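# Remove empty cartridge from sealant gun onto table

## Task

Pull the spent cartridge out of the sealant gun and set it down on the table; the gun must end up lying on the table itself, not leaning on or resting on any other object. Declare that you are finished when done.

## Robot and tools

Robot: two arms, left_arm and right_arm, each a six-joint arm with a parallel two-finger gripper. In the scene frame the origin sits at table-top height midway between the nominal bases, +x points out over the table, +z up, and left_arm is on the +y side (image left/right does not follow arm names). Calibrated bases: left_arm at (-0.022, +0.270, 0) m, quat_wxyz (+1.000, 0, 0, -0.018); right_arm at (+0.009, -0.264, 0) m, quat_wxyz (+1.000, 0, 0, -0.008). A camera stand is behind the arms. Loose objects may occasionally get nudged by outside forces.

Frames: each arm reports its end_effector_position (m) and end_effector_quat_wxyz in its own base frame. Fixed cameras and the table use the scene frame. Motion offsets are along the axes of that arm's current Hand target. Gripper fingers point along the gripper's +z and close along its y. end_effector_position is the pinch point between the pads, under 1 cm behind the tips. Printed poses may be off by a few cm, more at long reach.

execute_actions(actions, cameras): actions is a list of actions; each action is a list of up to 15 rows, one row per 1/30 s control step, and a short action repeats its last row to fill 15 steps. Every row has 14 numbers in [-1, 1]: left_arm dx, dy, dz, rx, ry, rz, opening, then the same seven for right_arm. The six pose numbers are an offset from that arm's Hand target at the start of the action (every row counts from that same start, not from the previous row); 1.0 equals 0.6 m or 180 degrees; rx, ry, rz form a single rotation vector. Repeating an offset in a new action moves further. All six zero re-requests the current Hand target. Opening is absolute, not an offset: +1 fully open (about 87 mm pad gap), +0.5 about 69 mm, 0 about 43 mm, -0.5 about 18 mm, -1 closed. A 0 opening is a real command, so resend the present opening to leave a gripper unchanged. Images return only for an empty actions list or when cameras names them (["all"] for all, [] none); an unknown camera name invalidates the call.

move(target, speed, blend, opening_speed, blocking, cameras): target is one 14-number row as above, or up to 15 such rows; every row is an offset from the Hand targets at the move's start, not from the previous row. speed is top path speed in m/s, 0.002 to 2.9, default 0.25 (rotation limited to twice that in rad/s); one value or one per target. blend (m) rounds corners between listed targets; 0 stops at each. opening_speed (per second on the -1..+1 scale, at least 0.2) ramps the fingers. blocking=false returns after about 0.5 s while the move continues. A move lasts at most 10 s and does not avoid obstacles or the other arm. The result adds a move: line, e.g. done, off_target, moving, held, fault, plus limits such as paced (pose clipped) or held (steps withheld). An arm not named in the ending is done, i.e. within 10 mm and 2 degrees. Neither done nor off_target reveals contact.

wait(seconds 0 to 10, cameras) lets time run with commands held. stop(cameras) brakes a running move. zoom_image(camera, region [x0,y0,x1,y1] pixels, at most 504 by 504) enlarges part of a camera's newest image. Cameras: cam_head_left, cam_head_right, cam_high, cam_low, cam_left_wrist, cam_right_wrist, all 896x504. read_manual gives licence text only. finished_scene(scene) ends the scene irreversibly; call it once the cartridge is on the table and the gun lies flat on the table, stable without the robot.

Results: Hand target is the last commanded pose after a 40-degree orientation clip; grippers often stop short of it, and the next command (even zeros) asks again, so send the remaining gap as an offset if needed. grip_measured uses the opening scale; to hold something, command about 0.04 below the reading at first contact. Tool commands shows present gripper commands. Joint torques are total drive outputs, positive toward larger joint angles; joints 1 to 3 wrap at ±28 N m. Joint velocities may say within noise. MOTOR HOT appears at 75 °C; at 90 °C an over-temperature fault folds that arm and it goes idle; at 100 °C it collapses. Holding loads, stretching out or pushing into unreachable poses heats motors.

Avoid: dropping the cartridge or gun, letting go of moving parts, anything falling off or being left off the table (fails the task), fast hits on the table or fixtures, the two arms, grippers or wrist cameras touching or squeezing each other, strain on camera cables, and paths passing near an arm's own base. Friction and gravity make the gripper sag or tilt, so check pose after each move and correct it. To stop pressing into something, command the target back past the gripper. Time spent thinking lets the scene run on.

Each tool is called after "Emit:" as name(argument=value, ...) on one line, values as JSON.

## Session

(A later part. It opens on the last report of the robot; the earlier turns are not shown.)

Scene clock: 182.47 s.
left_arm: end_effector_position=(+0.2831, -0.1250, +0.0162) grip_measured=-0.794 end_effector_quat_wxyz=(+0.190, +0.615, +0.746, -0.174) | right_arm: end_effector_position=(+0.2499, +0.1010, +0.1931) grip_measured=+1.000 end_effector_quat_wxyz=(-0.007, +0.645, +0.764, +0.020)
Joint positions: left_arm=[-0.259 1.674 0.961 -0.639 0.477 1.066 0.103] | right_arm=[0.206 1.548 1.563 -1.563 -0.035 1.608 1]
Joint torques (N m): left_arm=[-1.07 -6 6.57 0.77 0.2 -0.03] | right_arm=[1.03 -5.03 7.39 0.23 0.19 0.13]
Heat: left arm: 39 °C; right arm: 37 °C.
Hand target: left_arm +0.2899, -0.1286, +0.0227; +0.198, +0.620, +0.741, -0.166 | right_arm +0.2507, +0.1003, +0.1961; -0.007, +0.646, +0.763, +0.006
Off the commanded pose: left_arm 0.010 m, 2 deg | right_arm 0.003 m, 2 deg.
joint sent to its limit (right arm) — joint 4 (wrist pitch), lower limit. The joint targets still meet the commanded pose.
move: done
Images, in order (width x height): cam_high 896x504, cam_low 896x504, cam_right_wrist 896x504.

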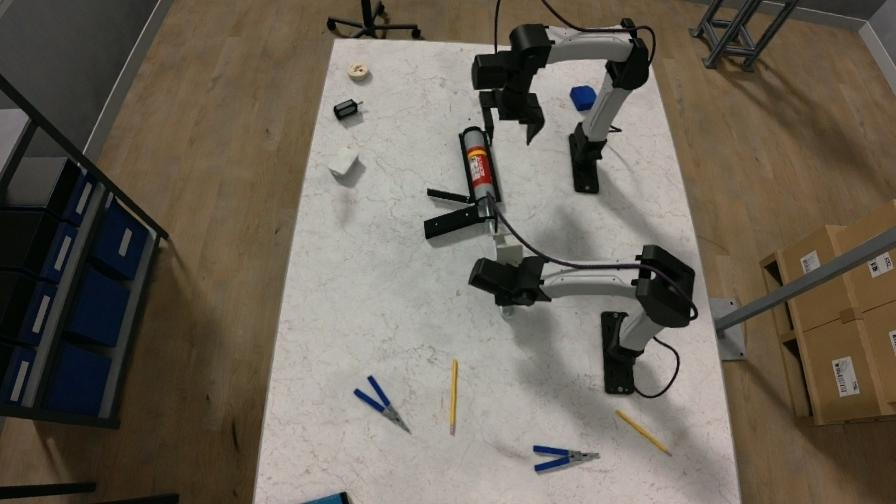

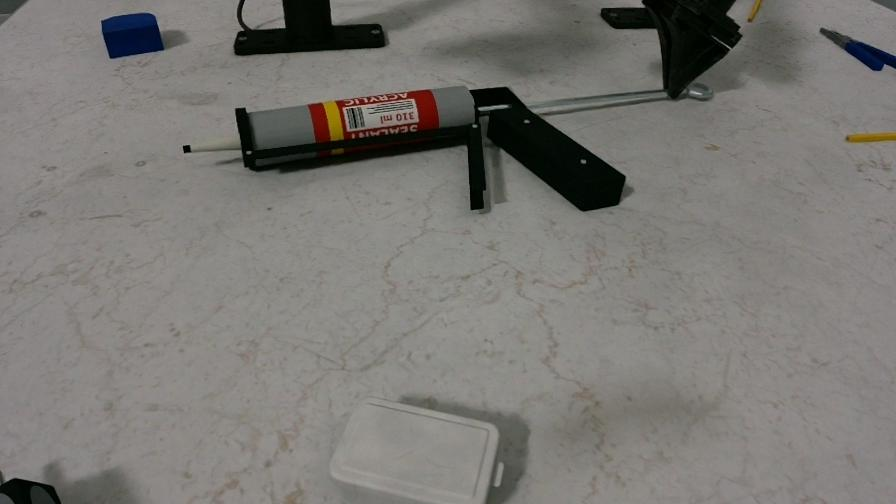

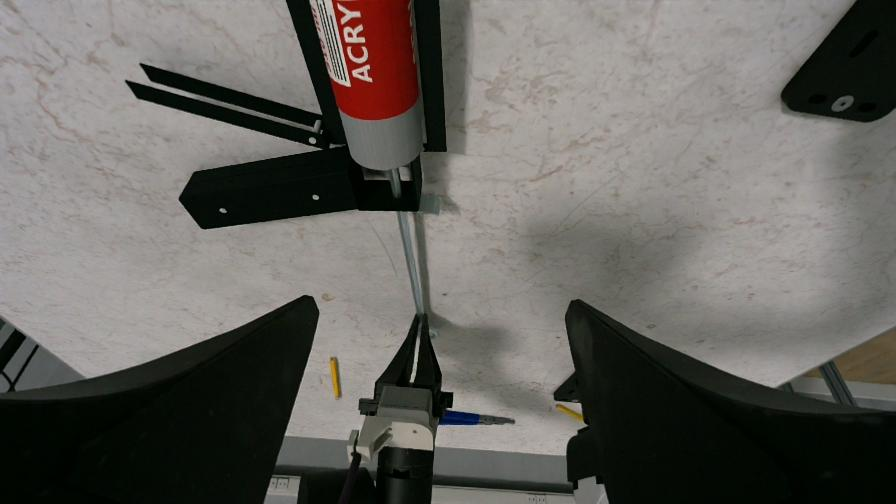

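Emit:
zoom_image(camera="cam_low", region=[220, 70, 370, 190])

Emit:
zoom_image(camera="cam_low", region=[360, 60, 530, 180])

Emit:
zoom_image(camera="cam_right_wrist", region=[330, 90, 470, 230])

Scaled by 3.360 from the camera's 896x504 image, which has a finer 1280x720 frame.

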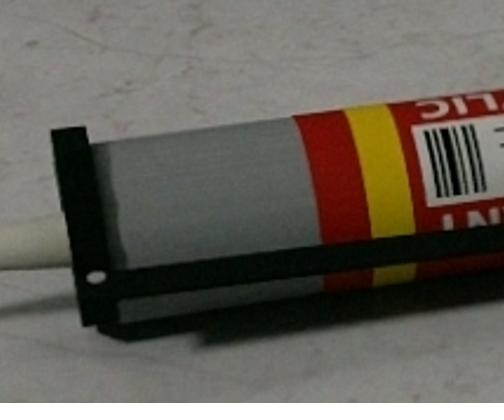

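Scaled by 2.965 from the camera's 896x504 image, which has a finer 1280x720 frame.

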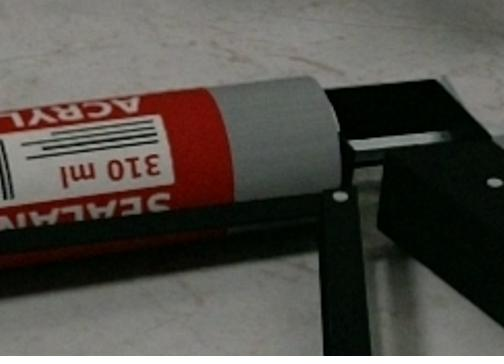

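Scaled by 3.600 from the camera's 896x504 image, which has a finer 1280x720 frame.

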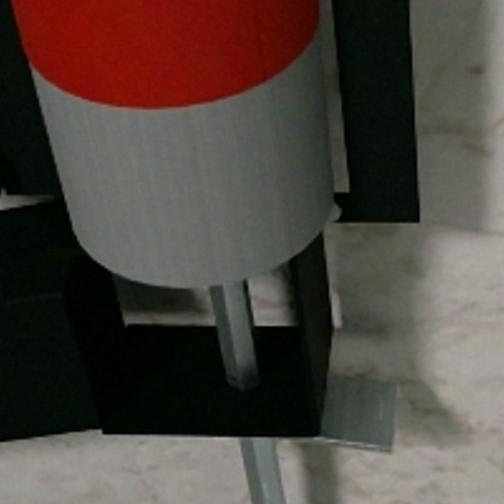

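Emit:
move(target=[0,0,0,0,0,0,-0.98,0.208,0.027,0.143,0,0,-0.489,-0.2], speed=0.25, cameras=["cam_low","cam_right_wrist","cam_head_right"])

Scene clock: 209.77 s.
left_arm: end_effector_position=(+0.2831, -0.1250, +0.0162) grip_measured=-0.794 end_effector_quat_wxyz=(+0.190, +0.615, +0.746, -0.174) | right_arm: end_effector_position=(+0.2375, +0.2229, +0.1107) grip_measured=-0.200 end_effector_quat_wxyz=(-0.015, -0.060, +0.998, +0.007)
Joint positions: left_arm=[-0.259 1.674 0.961 -0.639 0.477 1.066 0.103] | right_arm=[0.672 1.926 1.678 -1.339 -0.027 0.552 0.4]
Joint torques (N m): left_arm=[-1.11 -6 6.48 0.81 0.23 0] | right_arm=[0.72 -7.8 8.57 0.39 0.15 -0.01]
Heat: left arm: 40 °C; right arm: 40 °C.
Hand target: left_arm +0.2899, -0.1286, +0.0227; +0.198, +0.620, +0.741, -0.166 | right_arm +0.2458, +0.2275, +0.1126; -0.001, -0.066, +0.998, +0.009
Off the commanded pose: left_arm 0.010 m, 2 deg | right_arm 0.010 m, 2 deg.
move: done
Images, in order (width x height): cam_head_right 896x504, cam_low 896x504, cam_right_wrist 896x504.

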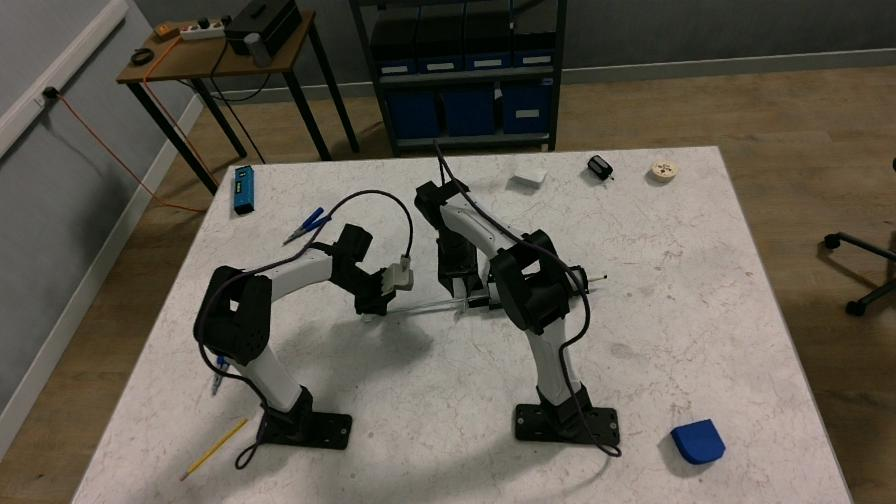

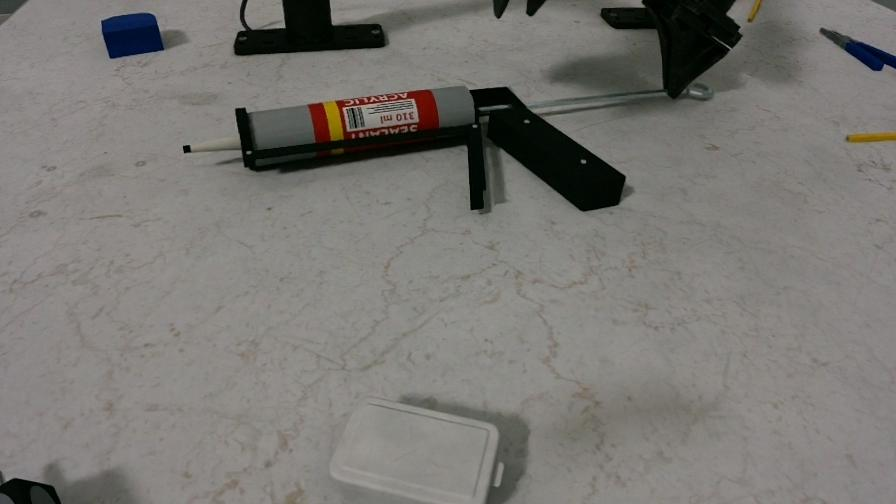

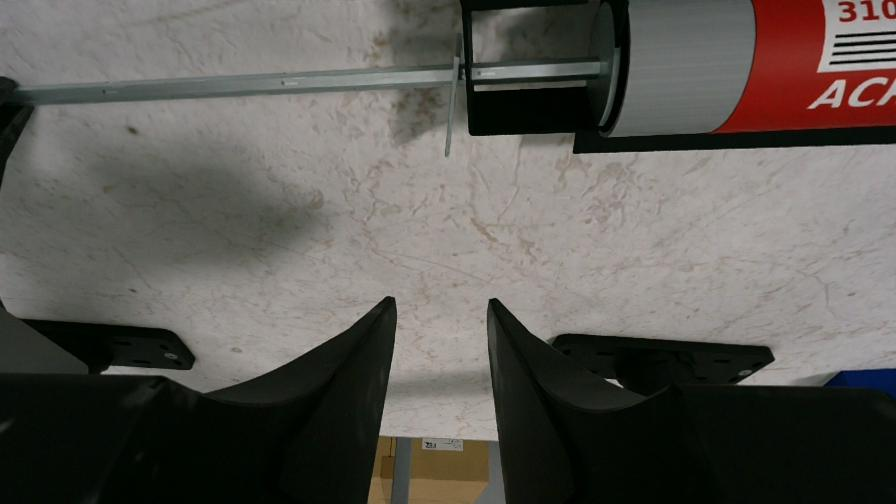

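Emit:
zoom_image(camera="cam_right_wrist", region=[420, 0, 700, 170])

Scaled by 1.800 from the camera's 896x504 image, which has a finer 1280x720 frame.

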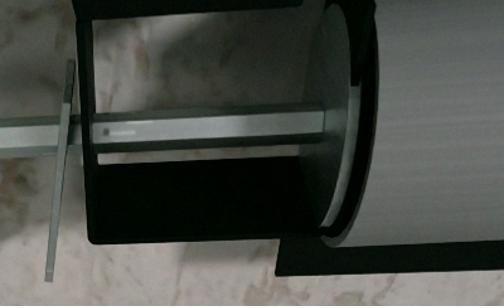

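Emit:
move(target=[[0,0,0,0,0,0,-0.98,-0.006,-0.004,0.03,0,-0.194,0,-0.4],[0,0,0,0,0,0,-0.98,-0.006,-0.004,0.115,0,-0.194,0,-0.4]], speed=0.15, cameras=["cam_low","cam_right_wrist"])

Scene clock: 287.47 s.
left_arm: end_effector_position=(+0.2831, -0.1250, +0.0162) grip_measured=-0.794 end_effector_quat_wxyz=(+0.190, +0.615, +0.746, -0.174) | right_arm: end_effector_position=(+0.2514, +0.2290, +0.0489) grip_measured=-0.400 end_effector_quat_wxyz=(+0.299, -0.062, +0.952, +0.035)
Joint positions: left_arm=[-0.259 1.674 0.961 -0.639 0.477 1.066 0.103] | right_arm=[0.857 1.555 0.925 -0.441 0.367 0.632 0.3]
Joint torques (N m): left_arm=[-1.05 -6.05 6.65 0.76 0.2 -0.02] | right_arm=[1.02 -5.49 5.56 1.27 0.39 0.13]
Heat: left arm: 41 °C; right arm: 44 °C.
Hand target: left_arm +0.2899, -0.1286, +0.0227; +0.198, +0.620, +0.741, -0.166 | right_arm +0.2497, +0.2267, +0.0435; +0.299, -0.060, +0.952, +0.028
Off the commanded pose: left_arm 0.010 m, 2 deg | right_arm 0.006 m, 1 deg.
move: done
Images, in order (width x height): cam_low 896x504, cam_right_wrist 896x504.

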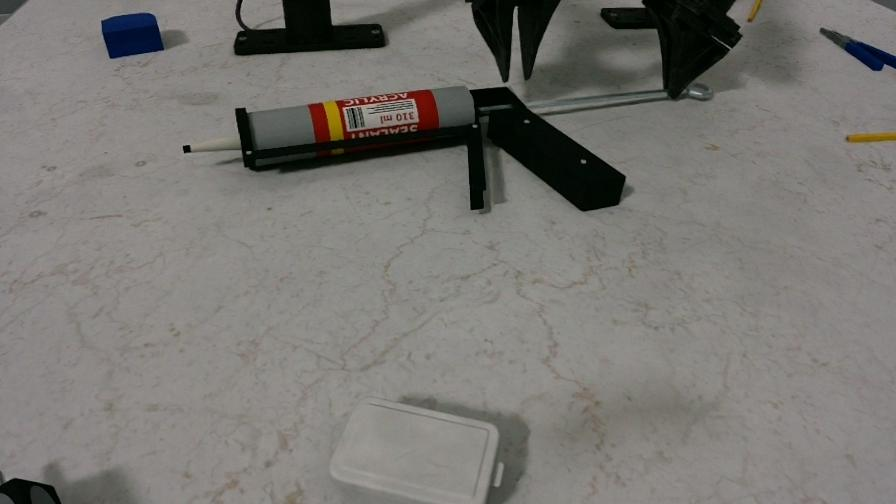

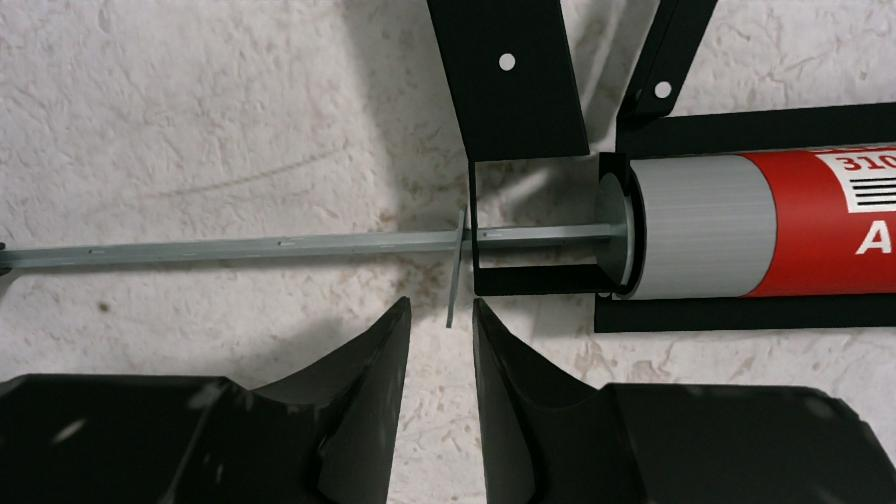

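Emit:
move(target=[[0,0,0,0,0,0,-0.98,0.044,-0.0055,0.028,0,0,0,-0.4],[0,0,0,0,0,0,-0.98,0.044,-0.0055,0.028,0,0,0,-1]], speed=0.1, opening_speed=0.8, cameras=["cam_low","cam_right_wrist"])

Scene clock: 296.30 s.
left_arm: end_effector_position=(+0.2830, -0.1250, +0.0162) grip_measured=-0.794 end_effector_quat_wxyz=(+0.190, +0.614, +0.746, -0.175) | right_arm: end_effector_position=(+0.2411, +0.2251, +0.0211) grip_measured=-0.894 end_effector_quat_wxyz=(+0.301, -0.062, +0.951, +0.034)
Joint positions: left_arm=[-0.259 1.674 0.961 -0.639 0.477 1.064 0.103] | right_arm=[0.878 1.569 0.815 -0.321 0.381 0.651 0.053]
Joint torques (N m): left_arm=[-1.07 -5.91 6.56 0.76 0.25 0.01] | right_arm=[1.09 -5.12 5.19 1.26 0.35 0.14]
Heat: left arm: 41 °C; right arm: 42 °C.
Hand target: left_arm +0.2900, -0.1286, +0.0227; +0.198, +0.620, +0.741, -0.166 | right_arm +0.2380, +0.2225, +0.0146; +0.299, -0.060, +0.952, +0.028
Off the commanded pose: left_arm 0.010 m, 2 deg | right_arm 0.008 m, 1 deg.
move: done
Images, in order (width x height): cam_low 896x504, cam_right_wrist 896x504.

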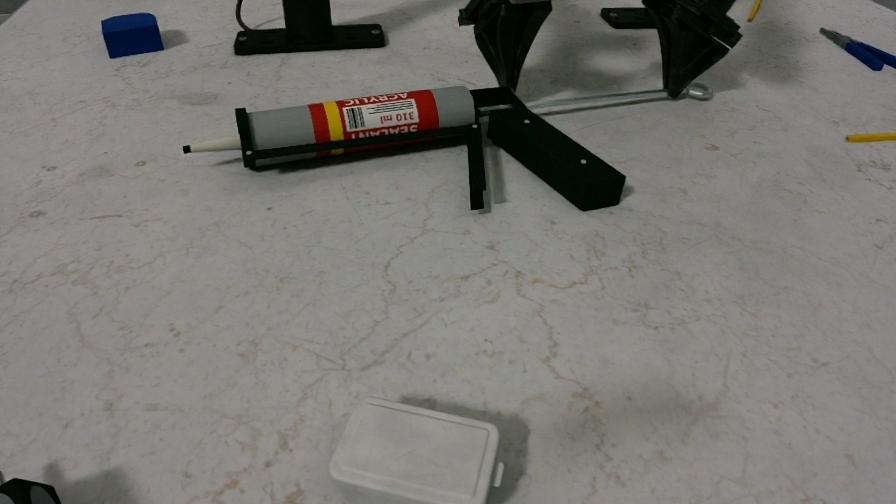

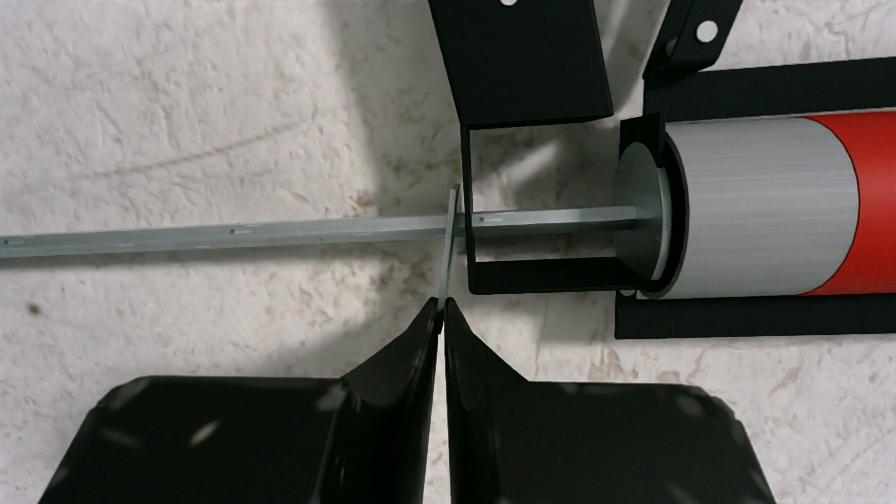

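Emit:
move(target=[[0,0,0,0,0,0,-0.98,0,-0.025,0,0,0,0,-1],[0.08,-0.001,-0.048,0,0,0,-1,0,-0.035,0,0,0,0,-1]], speed=0.05, cameras=["cam_low","cam_right_wrist"])

Scene clock: 300.67 s.
left_arm: end_effector_position=(+0.2861, -0.0982, +0.0221) grip_measured=-0.794 end_effector_quat_wxyz=(+0.222, +0.620, +0.727, -0.197) | right_arm: end_effector_position=(+0.2431, +0.2374, +0.0233) grip_measured=-0.857 end_effector_quat_wxyz=(+0.303, -0.073, +0.946, +0.086)
Joint positions: left_arm=[-0.12 1.653 0.946 -0.689 0.579 1.24 0.103] | right_arm=[0.854 1.544 0.775 -0.222 0.291 0.613 0.072]
Joint torques (N m): left_arm=[3.34 -8.18 4.14 0.08 -0.48 0.25] | right_arm=[-1.92 -7.17 4.04 0.73 0.97 -0.03]
Heat: left arm: 41 °C; right arm: 41 °C.
Hand target: left_arm +0.2795, -0.0735, +0.0237; +0.198, +0.619, +0.741, -0.166 | right_arm +0.2408, +0.2016, +0.0142; +0.299, -0.060, +0.952, +0.028
Off the commanded pose: left_arm 0.026 m, 5 deg | right_arm 0.037 m, 7 deg.
move: off_target (left_arm, right_arm); target 2's new opening was sent with left_arm's hand 0.026 m and 5 deg from that target
Images, in order (width x height): cam_low 896x504, cam_right_wrist 896x504.

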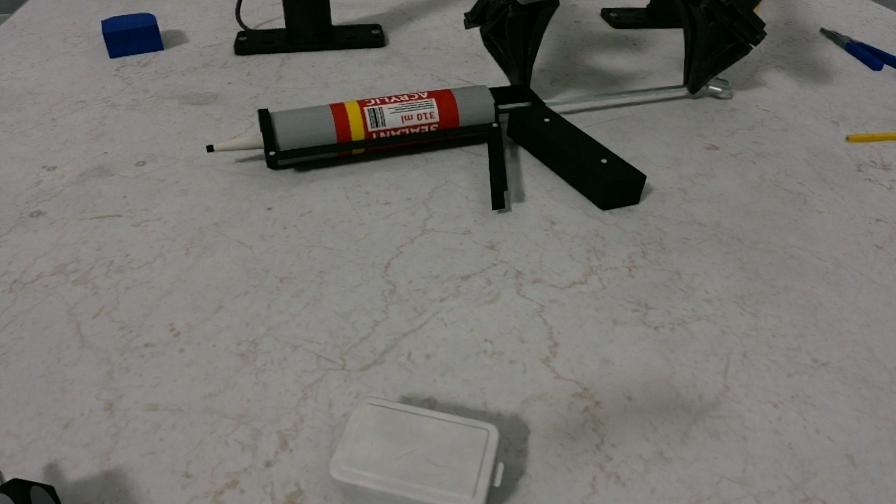

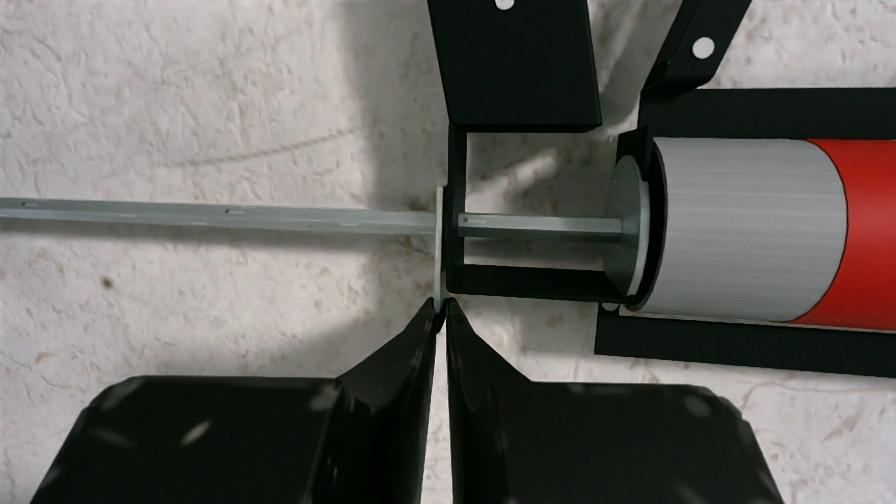

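Emit:
move(target=[0.07,-0.001,-0.042,0,0,0,-1,0,-0.06,0,0,0,0,-1], speed=0.05, cameras=["cam_low","cam_right_wrist","cam_left_wrist"])

Scene clock: 305.57 s.
left_arm: end_effector_position=(+0.2748, -0.0811, +0.0381) grip_measured=-0.780 end_effector_quat_wxyz=(+0.267, +0.607, +0.705, -0.251) | right_arm: end_effector_position=(+0.2354, +0.2482, +0.0345) grip_measured=-0.793 end_effector_quat_wxyz=(+0.295, -0.099, +0.934, +0.173)
Joint positions: left_arm=[0.029 1.626 0.942 -0.817 0.747 1.424 0.11] | right_arm=[0.803 1.459 0.698 -0.118 0.107 0.553 0.104]
Joint torques (N m): left_arm=[5.87 -7.27 4.36 -0.06 -2.03 0.41] | right_arm=[-6.15 -7.2 3.63 0.2 2.1 -0.43]
Heat: left arm: 40 °C; right arm: 41 °C.
Hand target: left_arm +0.2701, -0.0254, +0.0245; +0.198, +0.619, +0.741, -0.166 | right_arm +0.2454, +0.1659, +0.0135; +0.299, -0.060, +0.952, +0.028
Off the commanded pose: left_arm 0.057 m, 13 deg | right_arm 0.085 m, 17 deg.
move: off_target (left_arm, right_arm)
Images, in order (width x height): cam_low 896x504, cam_left_wrist 896x504, cam_right_wrist 896x504.

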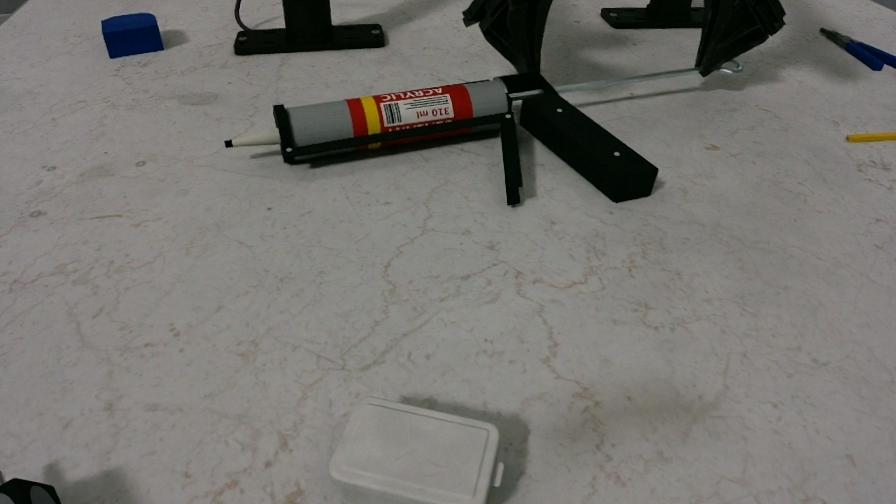

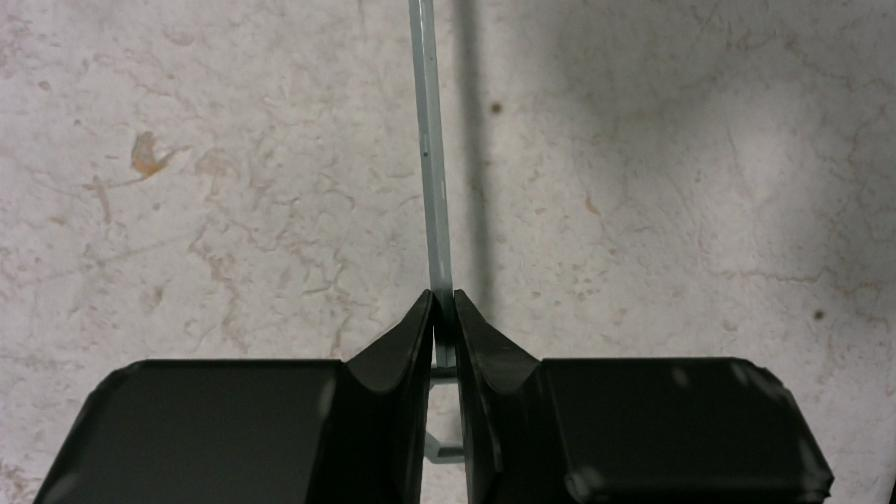

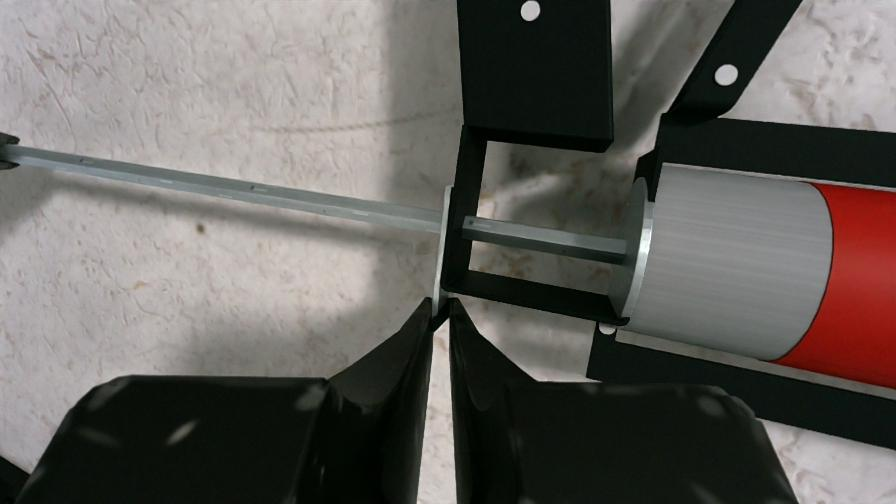

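Emit:
move(target=[[-0.084,0.003,0.058,0,0,0,-1,0,0.123,0,0,0,0,-1],[-0.084,0.003,0.058,0,0,0,-1,0,0.123,0,0,0,0,-0.5],[-0.084,0.003,0.058,0,0,0,-0.5,-0.02,0.123,-0.2,0,0,0,-0.5],[-0.084,0.003,-0.24,0,0,0,-0.5,-0.02,0.123,-0.2,0,0,0,-0.5]], speed=[0.08,0.1,0.15,0.2], cameras=["cam_low","cam_right_wrist","cam_high"])

Scene clock: 316.73 s.
left_arm: end_effector_position=(+0.2617, +0.0027, +0.1686) grip_measured=-0.500 end_effector_quat_wxyz=(+0.187, +0.617, +0.746, -0.168) | right_arm: end_effector_position=(+0.1747, +0.2251, +0.1093) grip_measured=-0.500 end_effector_quat_wxyz=(+0.288, -0.067, +0.955, +0.020)
Joint positions: left_arm=[0.198 1.548 1.462 -1.512 0.507 1.588 0.25] | right_arm=[1.089 1.367 1.03 -0.866 0.466 0.862 0.25]
Joint torques (N m): left_arm=[0.72 -4.18 7.15 0.22 0.55 0.14] | right_arm=[1.01 -4.98 9.09 0.86 0.48 0.14]
Heat: left arm: 40 °C; right arm: 41 °C.
Hand target: left_arm +0.2670, +0.0027, +0.1745; +0.198, +0.620, +0.741, -0.166 | right_arm +0.1777, +0.2295, +0.1200; +0.299, -0.060, +0.952, +0.028
Off the commanded pose: left_arm 0.008 m, 1 deg | right_arm 0.012 m, 2 deg.
move: off_target (right_arm); target 2's new opening was sent with right_arm's hand 0.016 m and 4 deg from that target
Images, in order (width x height): cam_high 896x504, cam_low 896x504, cam_right_wrist 896x504.

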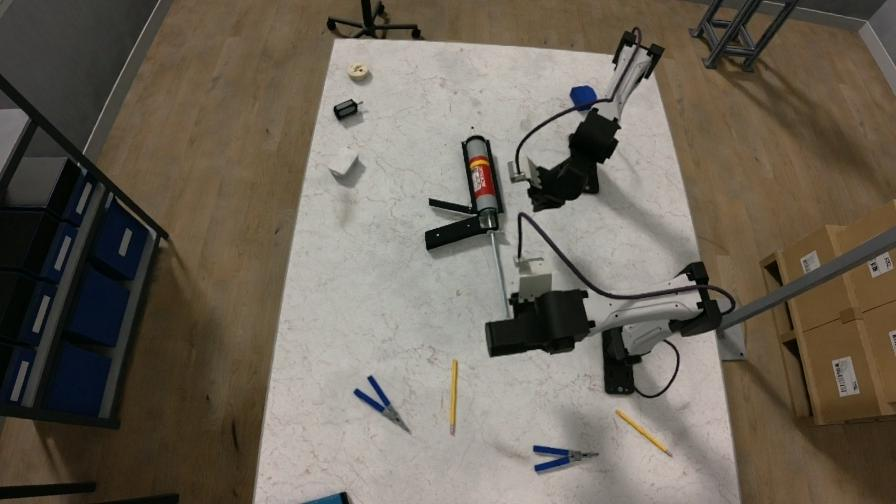

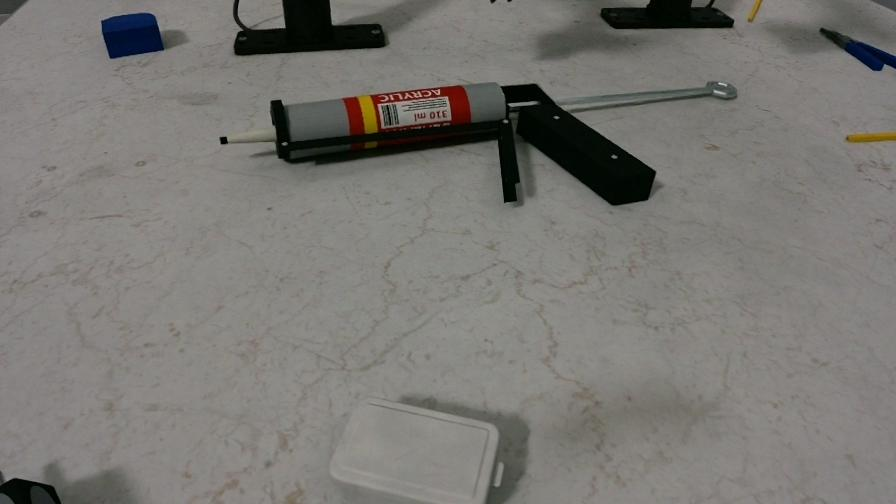

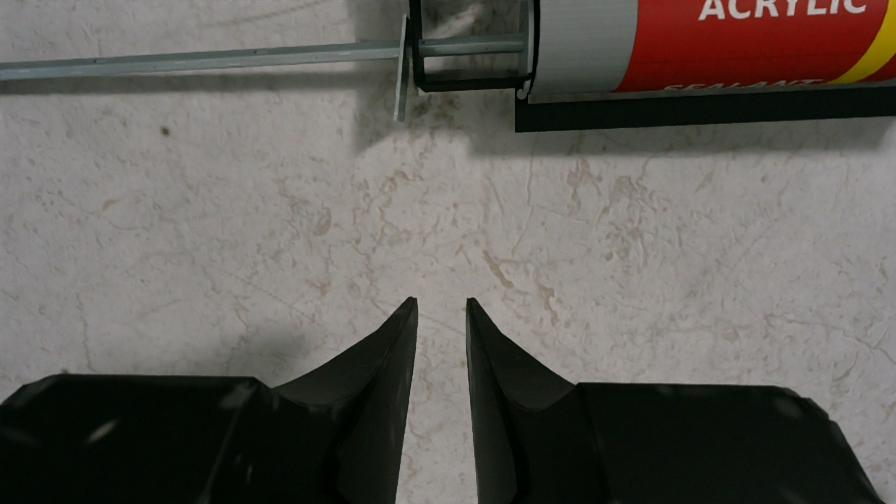

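Emit:
move(target=[0,0,0,0,0,0,-0.5,-0.157,-0.219,0.024,0.157,0.147,0.485,1], speed=0.35, cameras=["cam_low","cam_right_wrist"])

Scene clock: 325.97 s.
left_arm: end_effector_position=(+0.2615, +0.0027, +0.1686) grip_measured=-0.500 end_effector_quat_wxyz=(+0.187, +0.617, +0.745, -0.168) | right_arm: end_effector_position=(+0.2757, +0.1073, +0.1552) grip_measured=+1.000 end_effector_quat_wxyz=(+0.004, +0.659, +0.753, -0.006)
Joint positions: left_arm=[0.198 1.548 1.462 -1.513 0.507 1.589 0.25] | right_arm=[0.238 1.644 1.517 -1.448 0.013 1.676 1]
Joint torques (N m): left_arm=[0.66 -4.18 7.04 0.18 0.53 0.11] | right_arm=[0.16 -5.31 8.4 0.18 -0.05 0.15]
Heat: left arm: 41 °C; right arm: 43 °C.
Hand target: left_arm +0.2670, +0.0027, +0.1745; +0.198, +0.619, +0.741, -0.166 | right_arm +0.2798, +0.1098, +0.1599; +0.000, +0.664, +0.748, +0.000
Off the commanded pose: left_arm 0.008 m, 1 deg | right_arm 0.007 m, 1 deg.
move: done
Images, in order (width x height): cam_low 896x504, cam_right_wrist 896x504.

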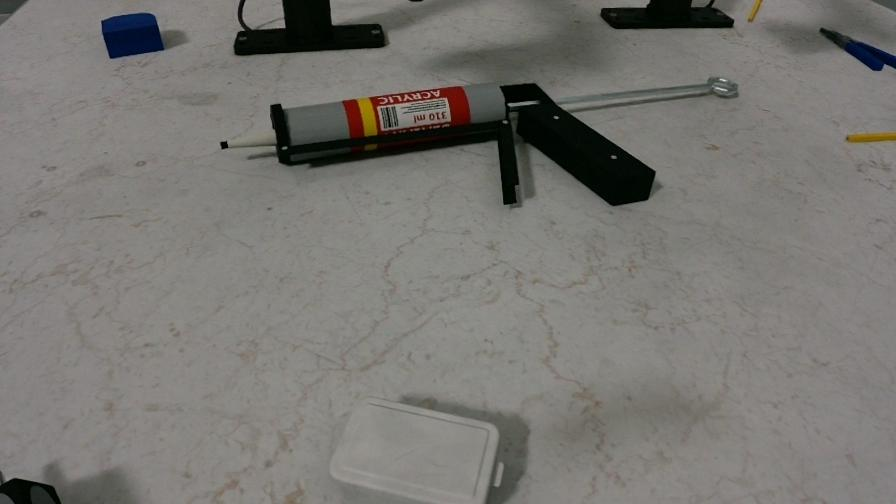

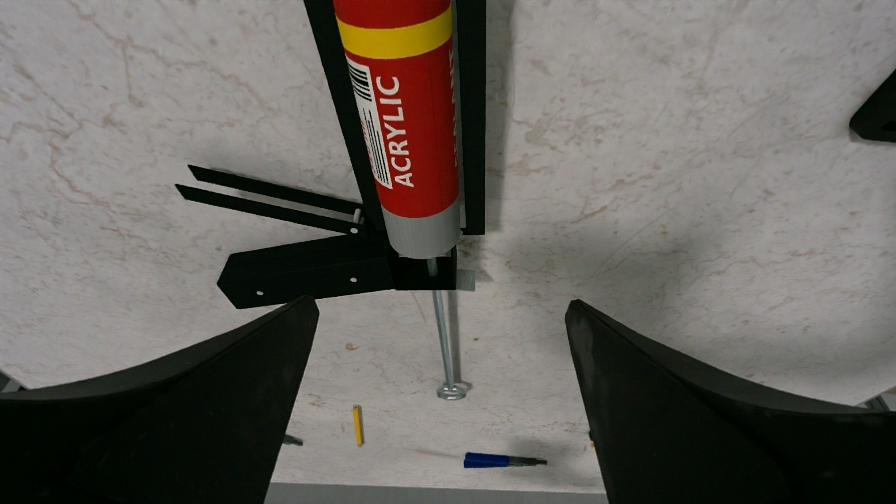

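Emit:
move(target=[[0,0,0,0,0,0,-0.5,0.026,0.023,0.15,0,0,-0.0195,0.5],[0,0,0,0,0,0,-0.5,0.026,0.023,0.207,0,0,-0.0195,0.5]], speed=[0.2,0.06], cameras=["cam_low","cam_right_wrist"])

Scene clock: 334.93 s.
left_arm: end_effector_position=(+0.2615, +0.0027, +0.1686) grip_measured=-0.500 end_effector_quat_wxyz=(+0.187, +0.617, +0.745, -0.168) | right_arm: end_effector_position=(+0.2968, +0.1244, +0.0423) grip_measured=+0.500 end_effector_quat_wxyz=(+0.009, +0.645, +0.764, +0.004)
Joint positions: left_arm=[0.198 1.548 1.462 -1.513 0.507 1.589 0.25] | right_arm=[0.274 1.767 1.203 -0.99 0.011 1.676 0.75]
Joint torques (N m): left_arm=[0.59 -4.11 7.09 0.19 0.55 0.12] | right_arm=[1.01 -6.38 4.83 0.38 -0.05 -0.02]
Heat: left arm: 42 °C; right arm: 43 °C.
Hand target: left_arm +0.2670, +0.0027, +0.1745; +0.198, +0.619, +0.741, -0.166 | right_arm +0.2916, +0.1269, +0.0357; +0.000, +0.640, +0.768, +0.000
Off the commanded pose: left_arm 0.008 m, 1 deg | right_arm 0.009 m, 1 deg.
move: done
Images, in order (width x height): cam_low 896x504, cam_right_wrist 896x504.

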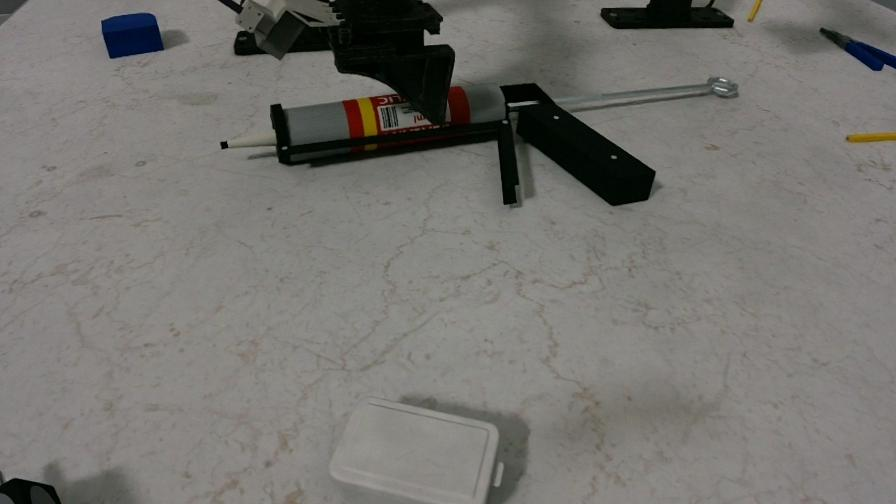

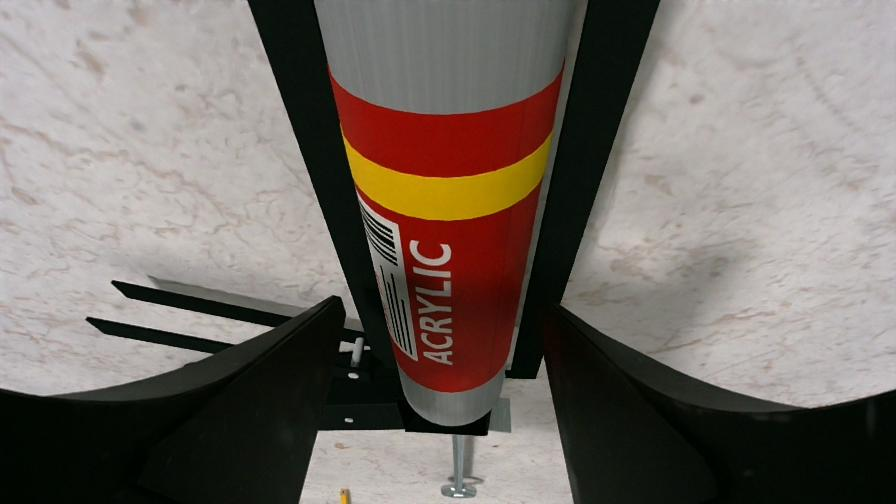

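Emit:
move(target=[[0,0,0,0,0,0,-0.5,0.005,0.0,0.021,0,0,0,0.5],[0,0,0,0,0,0,-0.5,0.005,0.0,0.021,0,0,0,-0.1]], speed=0.06, opening_speed=0.6, cameras=["cam_low","cam_right_wrist"])

Scene clock: 339.10 s.
left_arm: end_effector_position=(+0.2615, +0.0027, +0.1686) grip_measured=-0.500 end_effector_quat_wxyz=(+0.187, +0.617, +0.745, -0.168) | right_arm: end_effector_position=(+0.2947, +0.1279, +0.0313) grip_measured=+0.097 end_effector_quat_wxyz=(+0.006, +0.641, +0.767, +0.004)
Joint positions: left_arm=[0.198 1.548 1.462 -1.513 0.507 1.589 0.25] | right_arm=[0.283 1.783 1.174 -0.949 0.005 1.675 0.548]
Joint torques (N m): left_arm=[0.7 -4.08 6.99 0.21 0.54 0.14] | right_arm=[1.11 -6.15 4.66 0.46 0.02 0.08]
Heat: left arm: 42 °C; right arm: 42 °C.
Hand target: left_arm +0.2670, +0.0027, +0.1745; +0.198, +0.619, +0.741, -0.166 | right_arm +0.2912, +0.1299, +0.0231; +0.000, +0.640, +0.768, +0.000
Off the commanded pose: left_arm 0.008 m, 1 deg | right_arm 0.009 m, 1 deg.
move: done; target 2's new opening was sent with right_arm's hand 0.012 m and 1 deg from that target
Images, in order (width x height): cam_low 896x504, cam_right_wrist 896x504.

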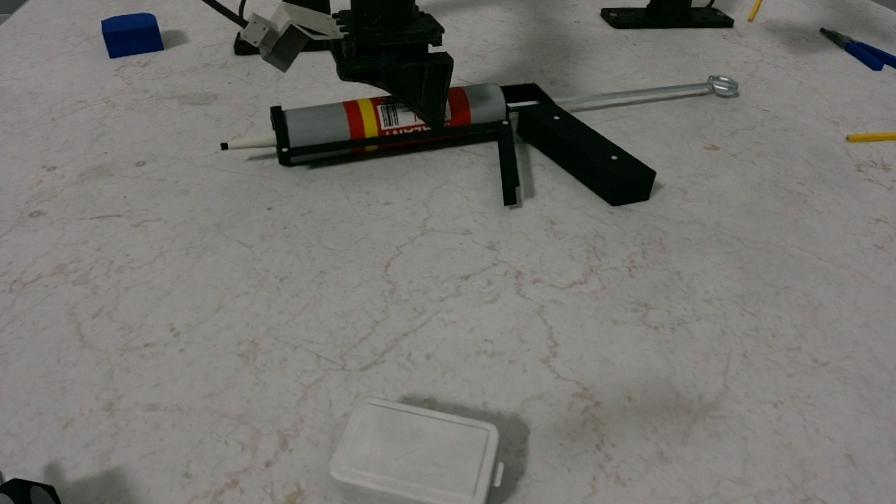

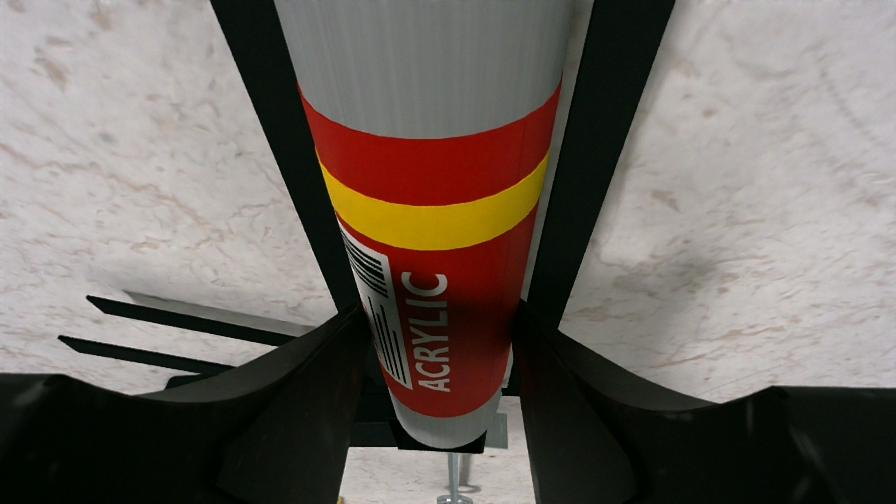

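Emit:
move(target=[0,0,0,0,0,0,-0.5,0,0,-0.085,0,0,0,-0.1], speed=0.06, cameras=["cam_low","cam_right_wrist"])

Scene clock: 341.97 s.
left_arm: end_effector_position=(+0.2615, +0.0027, +0.1686) grip_measured=-0.500 end_effector_quat_wxyz=(+0.187, +0.617, +0.745, -0.168) | right_arm: end_effector_position=(+0.2875, +0.1258, +0.0604) grip_measured=+0.097 end_effector_quat_wxyz=(-0.006, +0.641, +0.767, -0.013)
Joint positions: left_arm=[0.198 1.548 1.462 -1.513 0.507 1.589 0.25] | right_arm=[0.283 1.76 1.268 -1.107 0.005 1.675 0.548]
Joint torques (N m): left_arm=[0.61 -4.23 7.21 0.2 0.53 0.15] | right_arm=[1.09 -9.03 8.28 0.06 0.02 0.08]
Heat: left arm: 42 °C; right arm: 42 °C.
Hand target: left_arm +0.2670, +0.0027, +0.1745; +0.198, +0.619, +0.741, -0.166 | right_arm +0.2911, +0.1299, +0.0741; +0.000, +0.640, +0.768, +0.000
Off the commanded pose: left_arm 0.008 m, 1 deg | right_arm 0.015 m, 2 deg.
move: off_target (right_arm)
Images, in order (width x height): cam_low 896x504, cam_right_wrist 896x504.

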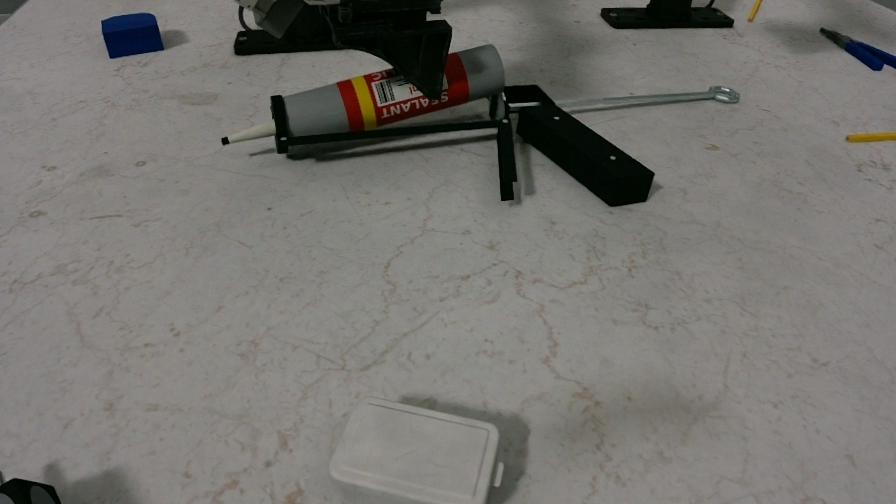

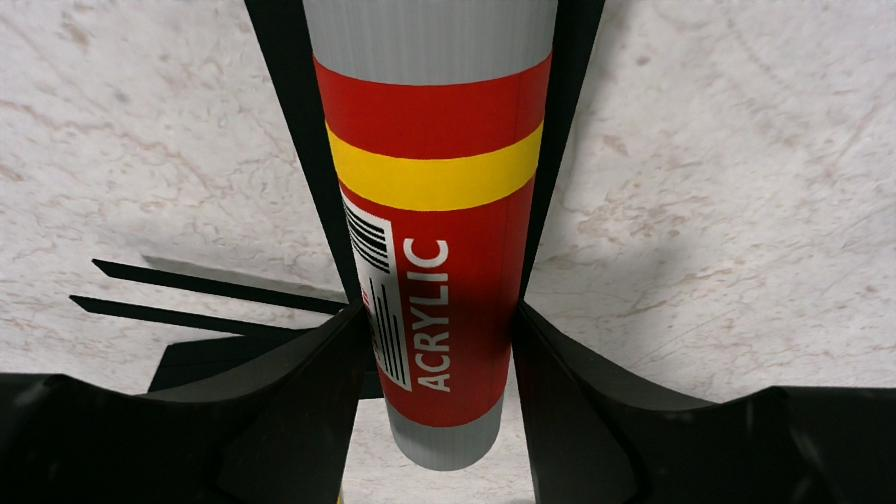

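Emit:
move(target=[[0,0,0,0,0,0,-0.5,0.02,0,-0.025,0,0,0,-0.1],[0,0,0,0,0,0,-0.5,0.15,0,-0.09,0,0,0,-0.1]], speed=0.06, cameras=["cam_low","cam_right_wrist","cam_high"])

Scene clock: 348.33 s.
left_arm: end_effector_position=(+0.2615, +0.0027, +0.1686) grip_measured=-0.500 end_effector_quat_wxyz=(+0.187, +0.617, +0.745, -0.168) | right_arm: end_effector_position=(+0.2716, +0.2143, +0.1235) grip_measured=+0.097 end_effector_quat_wxyz=(+0.001, +0.637, +0.771, -0.003)
Joint positions: left_arm=[0.198 1.548 1.462 -1.513 0.507 1.589 0.25] | right_arm=[0.558 1.793 1.562 -1.345 0.004 1.94 0.548]
Joint torques (N m): left_arm=[0.68 -4.22 7.21 0.2 0.53 0.1] | right_arm=[0.79 -6.69 8.57 0.13 0.02 0.12]
Heat: left arm: 42 °C; right arm: 42 °C.
Hand target: left_arm +0.2670, +0.0027, +0.1745; +0.198, +0.619, +0.741, -0.166 | right_arm +0.2748, +0.2184, +0.1282; +0.000, +0.640, +0.768, +0.000
Off the commanded pose: left_arm 0.008 m, 1 deg | right_arm 0.007 m, 1 deg.
move: done
Images, in order (width x height): cam_high 896x504, cam_low 896x504, cam_right_wrist 896x504.

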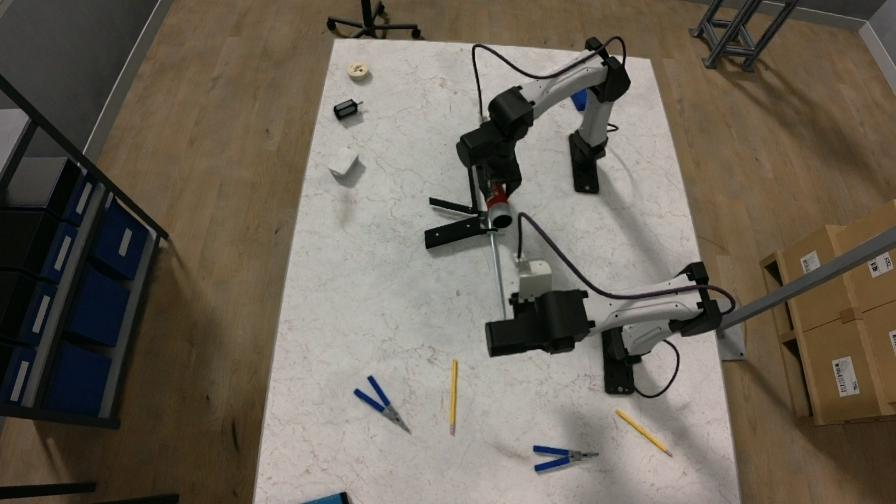

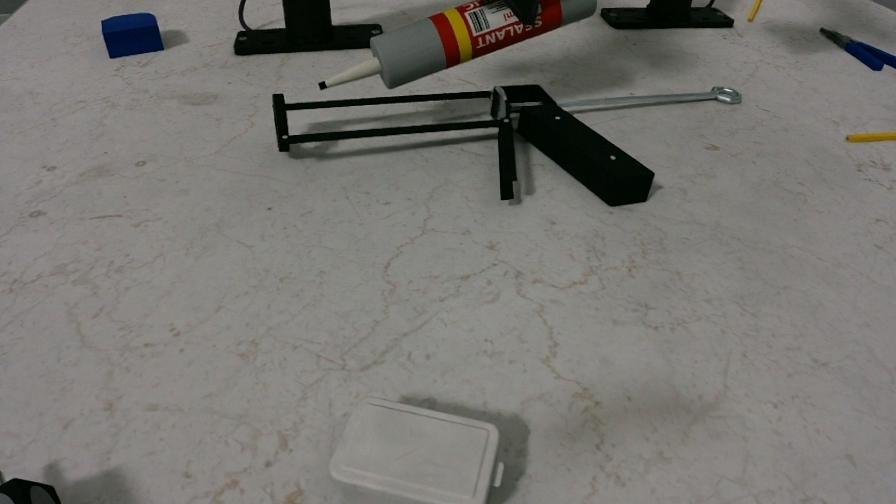

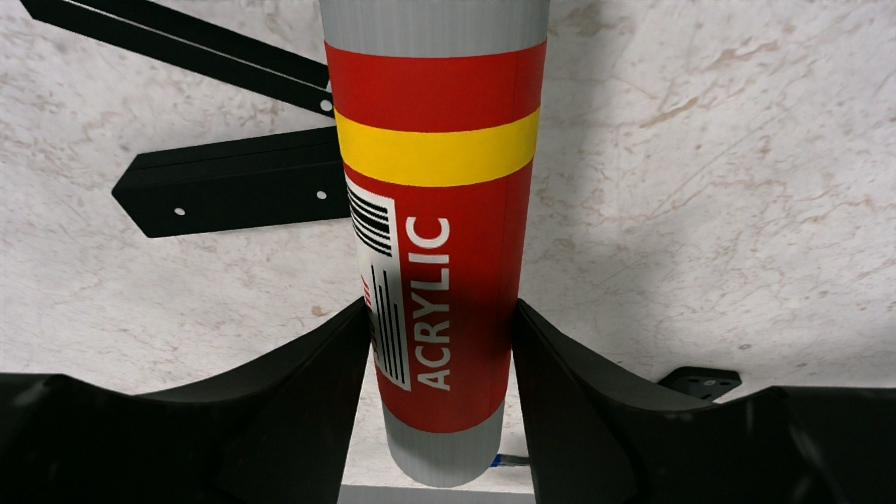

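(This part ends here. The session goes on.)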